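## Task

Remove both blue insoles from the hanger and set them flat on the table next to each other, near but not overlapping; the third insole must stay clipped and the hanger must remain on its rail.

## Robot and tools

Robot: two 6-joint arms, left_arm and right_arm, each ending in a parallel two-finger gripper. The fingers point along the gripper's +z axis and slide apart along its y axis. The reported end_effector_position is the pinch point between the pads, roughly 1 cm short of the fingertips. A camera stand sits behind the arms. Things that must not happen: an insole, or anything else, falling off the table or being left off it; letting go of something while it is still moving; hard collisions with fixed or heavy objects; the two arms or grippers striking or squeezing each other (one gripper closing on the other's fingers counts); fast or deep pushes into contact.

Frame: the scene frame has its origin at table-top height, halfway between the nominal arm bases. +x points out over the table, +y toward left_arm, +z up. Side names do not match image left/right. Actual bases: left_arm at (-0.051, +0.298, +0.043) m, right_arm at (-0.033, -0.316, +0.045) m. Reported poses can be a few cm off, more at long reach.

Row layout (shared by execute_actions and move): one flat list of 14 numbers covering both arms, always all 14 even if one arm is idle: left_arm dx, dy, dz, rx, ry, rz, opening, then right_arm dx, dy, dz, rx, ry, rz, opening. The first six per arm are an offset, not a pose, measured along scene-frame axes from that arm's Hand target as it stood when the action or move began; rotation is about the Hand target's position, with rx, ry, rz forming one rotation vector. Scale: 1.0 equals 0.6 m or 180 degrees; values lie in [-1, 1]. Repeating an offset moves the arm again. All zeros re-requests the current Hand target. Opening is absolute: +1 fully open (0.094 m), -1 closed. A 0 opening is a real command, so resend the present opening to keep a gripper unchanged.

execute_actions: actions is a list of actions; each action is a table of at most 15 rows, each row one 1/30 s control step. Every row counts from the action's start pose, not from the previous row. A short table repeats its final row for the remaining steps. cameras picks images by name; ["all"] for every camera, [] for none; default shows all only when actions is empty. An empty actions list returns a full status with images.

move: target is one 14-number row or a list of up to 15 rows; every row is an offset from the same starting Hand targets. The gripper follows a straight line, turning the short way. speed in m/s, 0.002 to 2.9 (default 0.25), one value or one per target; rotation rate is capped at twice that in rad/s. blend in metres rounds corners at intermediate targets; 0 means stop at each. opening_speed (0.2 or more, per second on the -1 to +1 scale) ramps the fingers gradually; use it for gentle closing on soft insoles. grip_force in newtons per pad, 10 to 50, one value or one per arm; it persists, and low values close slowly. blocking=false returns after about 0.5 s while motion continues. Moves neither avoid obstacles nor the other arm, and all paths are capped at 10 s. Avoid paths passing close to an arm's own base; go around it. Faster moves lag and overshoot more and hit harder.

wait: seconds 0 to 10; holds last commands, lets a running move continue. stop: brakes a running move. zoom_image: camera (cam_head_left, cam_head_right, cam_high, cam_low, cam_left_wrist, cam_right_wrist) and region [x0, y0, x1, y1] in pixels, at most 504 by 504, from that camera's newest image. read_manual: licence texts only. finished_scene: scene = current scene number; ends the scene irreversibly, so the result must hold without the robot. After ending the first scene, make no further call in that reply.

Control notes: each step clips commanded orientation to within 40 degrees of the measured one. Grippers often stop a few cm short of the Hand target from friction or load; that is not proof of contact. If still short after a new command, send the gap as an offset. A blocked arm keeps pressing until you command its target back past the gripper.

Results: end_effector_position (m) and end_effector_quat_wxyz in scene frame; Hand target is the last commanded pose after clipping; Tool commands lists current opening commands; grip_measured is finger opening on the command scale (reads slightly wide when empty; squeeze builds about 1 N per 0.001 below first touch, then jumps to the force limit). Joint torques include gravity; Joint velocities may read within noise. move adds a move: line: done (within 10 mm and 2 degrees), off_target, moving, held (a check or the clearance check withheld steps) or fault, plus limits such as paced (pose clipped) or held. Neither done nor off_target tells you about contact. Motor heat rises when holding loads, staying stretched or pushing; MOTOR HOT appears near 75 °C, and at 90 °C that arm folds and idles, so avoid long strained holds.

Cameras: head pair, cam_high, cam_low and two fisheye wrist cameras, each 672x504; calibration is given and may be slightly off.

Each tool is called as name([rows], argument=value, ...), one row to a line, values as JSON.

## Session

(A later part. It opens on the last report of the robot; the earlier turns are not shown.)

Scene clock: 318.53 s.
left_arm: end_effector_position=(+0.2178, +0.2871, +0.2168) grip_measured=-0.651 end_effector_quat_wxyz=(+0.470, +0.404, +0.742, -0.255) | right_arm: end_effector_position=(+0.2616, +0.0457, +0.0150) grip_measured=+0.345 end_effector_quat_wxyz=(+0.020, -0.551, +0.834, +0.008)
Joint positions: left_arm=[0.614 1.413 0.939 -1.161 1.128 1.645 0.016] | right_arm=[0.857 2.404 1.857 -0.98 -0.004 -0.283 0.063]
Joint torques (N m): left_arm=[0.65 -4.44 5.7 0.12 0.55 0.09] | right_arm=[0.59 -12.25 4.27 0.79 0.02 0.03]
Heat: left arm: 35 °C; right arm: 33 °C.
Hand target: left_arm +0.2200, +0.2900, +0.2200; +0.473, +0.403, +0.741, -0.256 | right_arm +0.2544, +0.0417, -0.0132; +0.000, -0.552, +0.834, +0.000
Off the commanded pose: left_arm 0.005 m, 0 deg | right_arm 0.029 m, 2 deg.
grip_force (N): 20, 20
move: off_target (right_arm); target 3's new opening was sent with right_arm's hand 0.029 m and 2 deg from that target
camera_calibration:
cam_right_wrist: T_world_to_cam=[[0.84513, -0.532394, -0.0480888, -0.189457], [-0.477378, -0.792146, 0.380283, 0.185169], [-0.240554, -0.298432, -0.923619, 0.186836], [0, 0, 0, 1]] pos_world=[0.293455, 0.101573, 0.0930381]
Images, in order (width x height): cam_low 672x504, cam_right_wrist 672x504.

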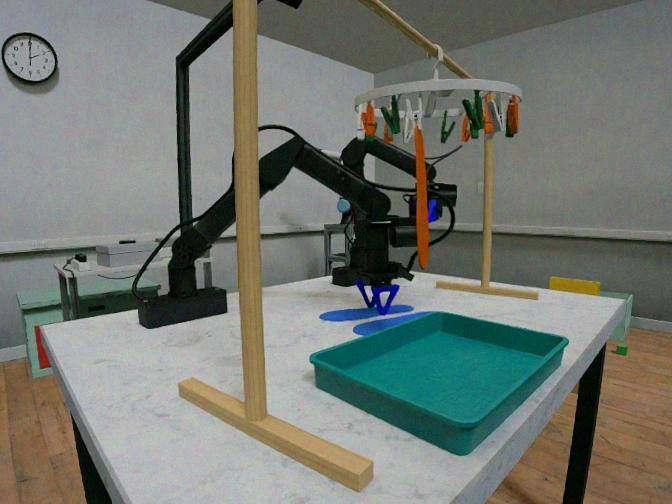

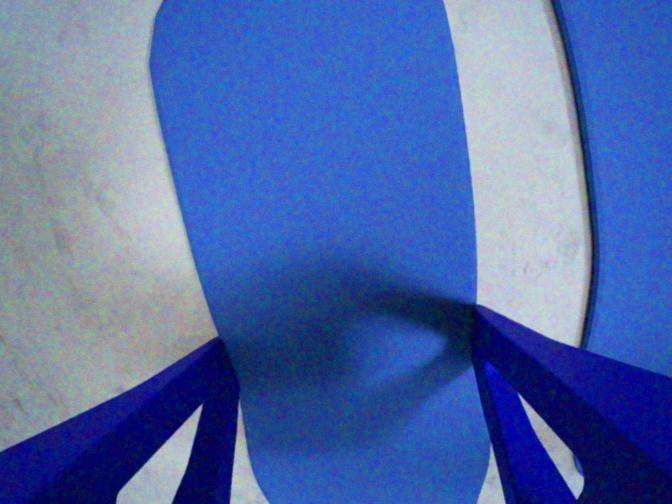

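move([
  [0,0,0,0,0,0,-0.65,0.012,-0.003,0,0,0,0.0833,0.34],
  [0,0,0,0,0,0,-0.65,0.012,-0.003,0.02,0,0,0.0833,0.6],
  [0,0,0,0,0,0,-0.65,0.012,-0.003,0.15,0,0,0.0833,0.7],
  [0,0,0,0,0,0,-0.65,-0.12,-0.4,0.3,0,0,0.0833,0.7],
], speed=[0.08,0.05,0.12,0.25], opening_speed=0.6, cameras=["cam_head_left","cam_head_right"])

zoom_image(camera="cam_head_left", region=[190, 220, 430, 380])

Scene clock: 334.63 s.
left_arm: end_effector_position=(+0.2178, +0.2871, +0.2168) grip_measured=-0.651 end_effector_quat_wxyz=(+0.470, +0.404, +0.742, -0.255) | right_arm: end_effector_position=(+0.1885, -0.1951, +0.1665) grip_measured=+0.697 end_effector_quat_wxyz=(+0.005, -0.655, +0.755, -0.003)
Joint positions: left_arm=[0.614 1.413 0.939 -1.161 1.128 1.645 0.016] | right_arm=[0.473 1.485 1.205 -1.279 0.004 -0.929 0.08]
Joint torques (N m): left_arm=[0.64 -4.4 5.72 0.13 0.54 0.09] | right_arm=[-0.35 -8.27 5.56 0.35 -0.06 -0.09]
Motor temperatures (°C): left_arm=[23 28 36 30 24 26 25] | right_arm=[23 34 33 30 23 26 25]
Heat: left arm: 36 °C; right arm: 34 °C.
Hand target: left_arm +0.2200, +0.2900, +0.2200; +0.473, +0.403, +0.741, -0.256 | right_arm +0.1825, -0.1983, +0.1668; +0.000, -0.656, +0.755, +0.001
Off the commanded pose: left_arm 0.005 m, 0 deg | right_arm 0.007 m, 1 deg.
grip_force (N): 20, 20
move: done; target 2's new opening was sent with right_arm's hand 0.020 m and 3 deg from that target; target 3's new opening was sent with right_arm's hand 0.018 m and 2 deg from that target
Images, in order (width x height): cam_head_left 672x504, cam_head_right 672x504.

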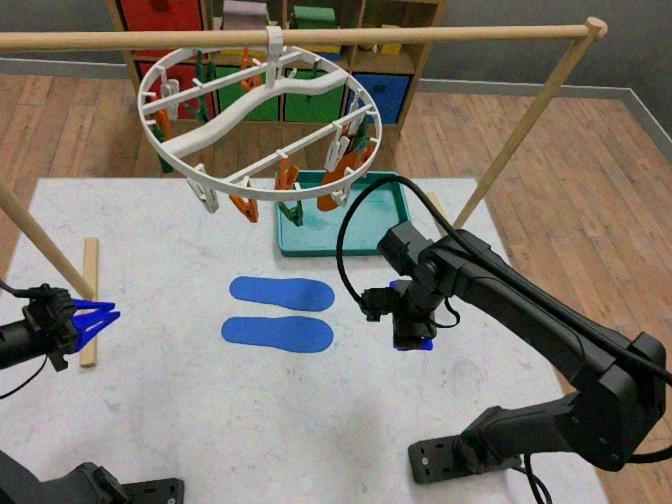

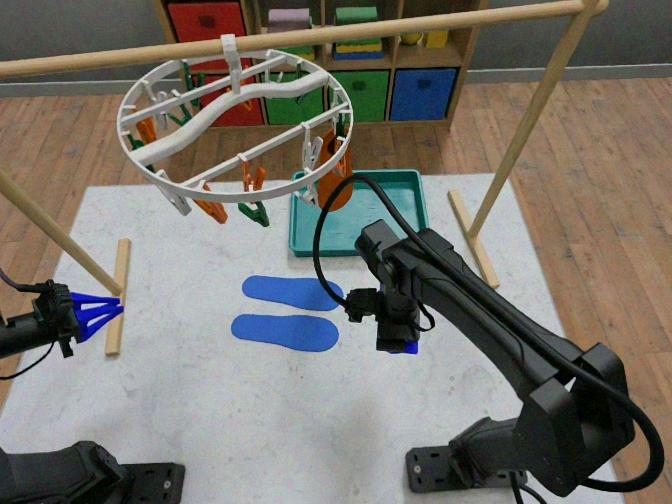

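Scaled by 2.100 from the camera's 672x504 image, which has a finer 960x720 frame.

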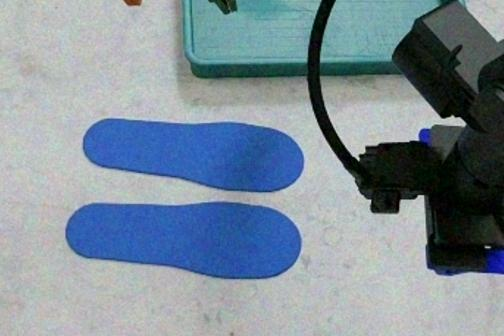

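finished_scene(scene=3)

The scene is finished: the task was done.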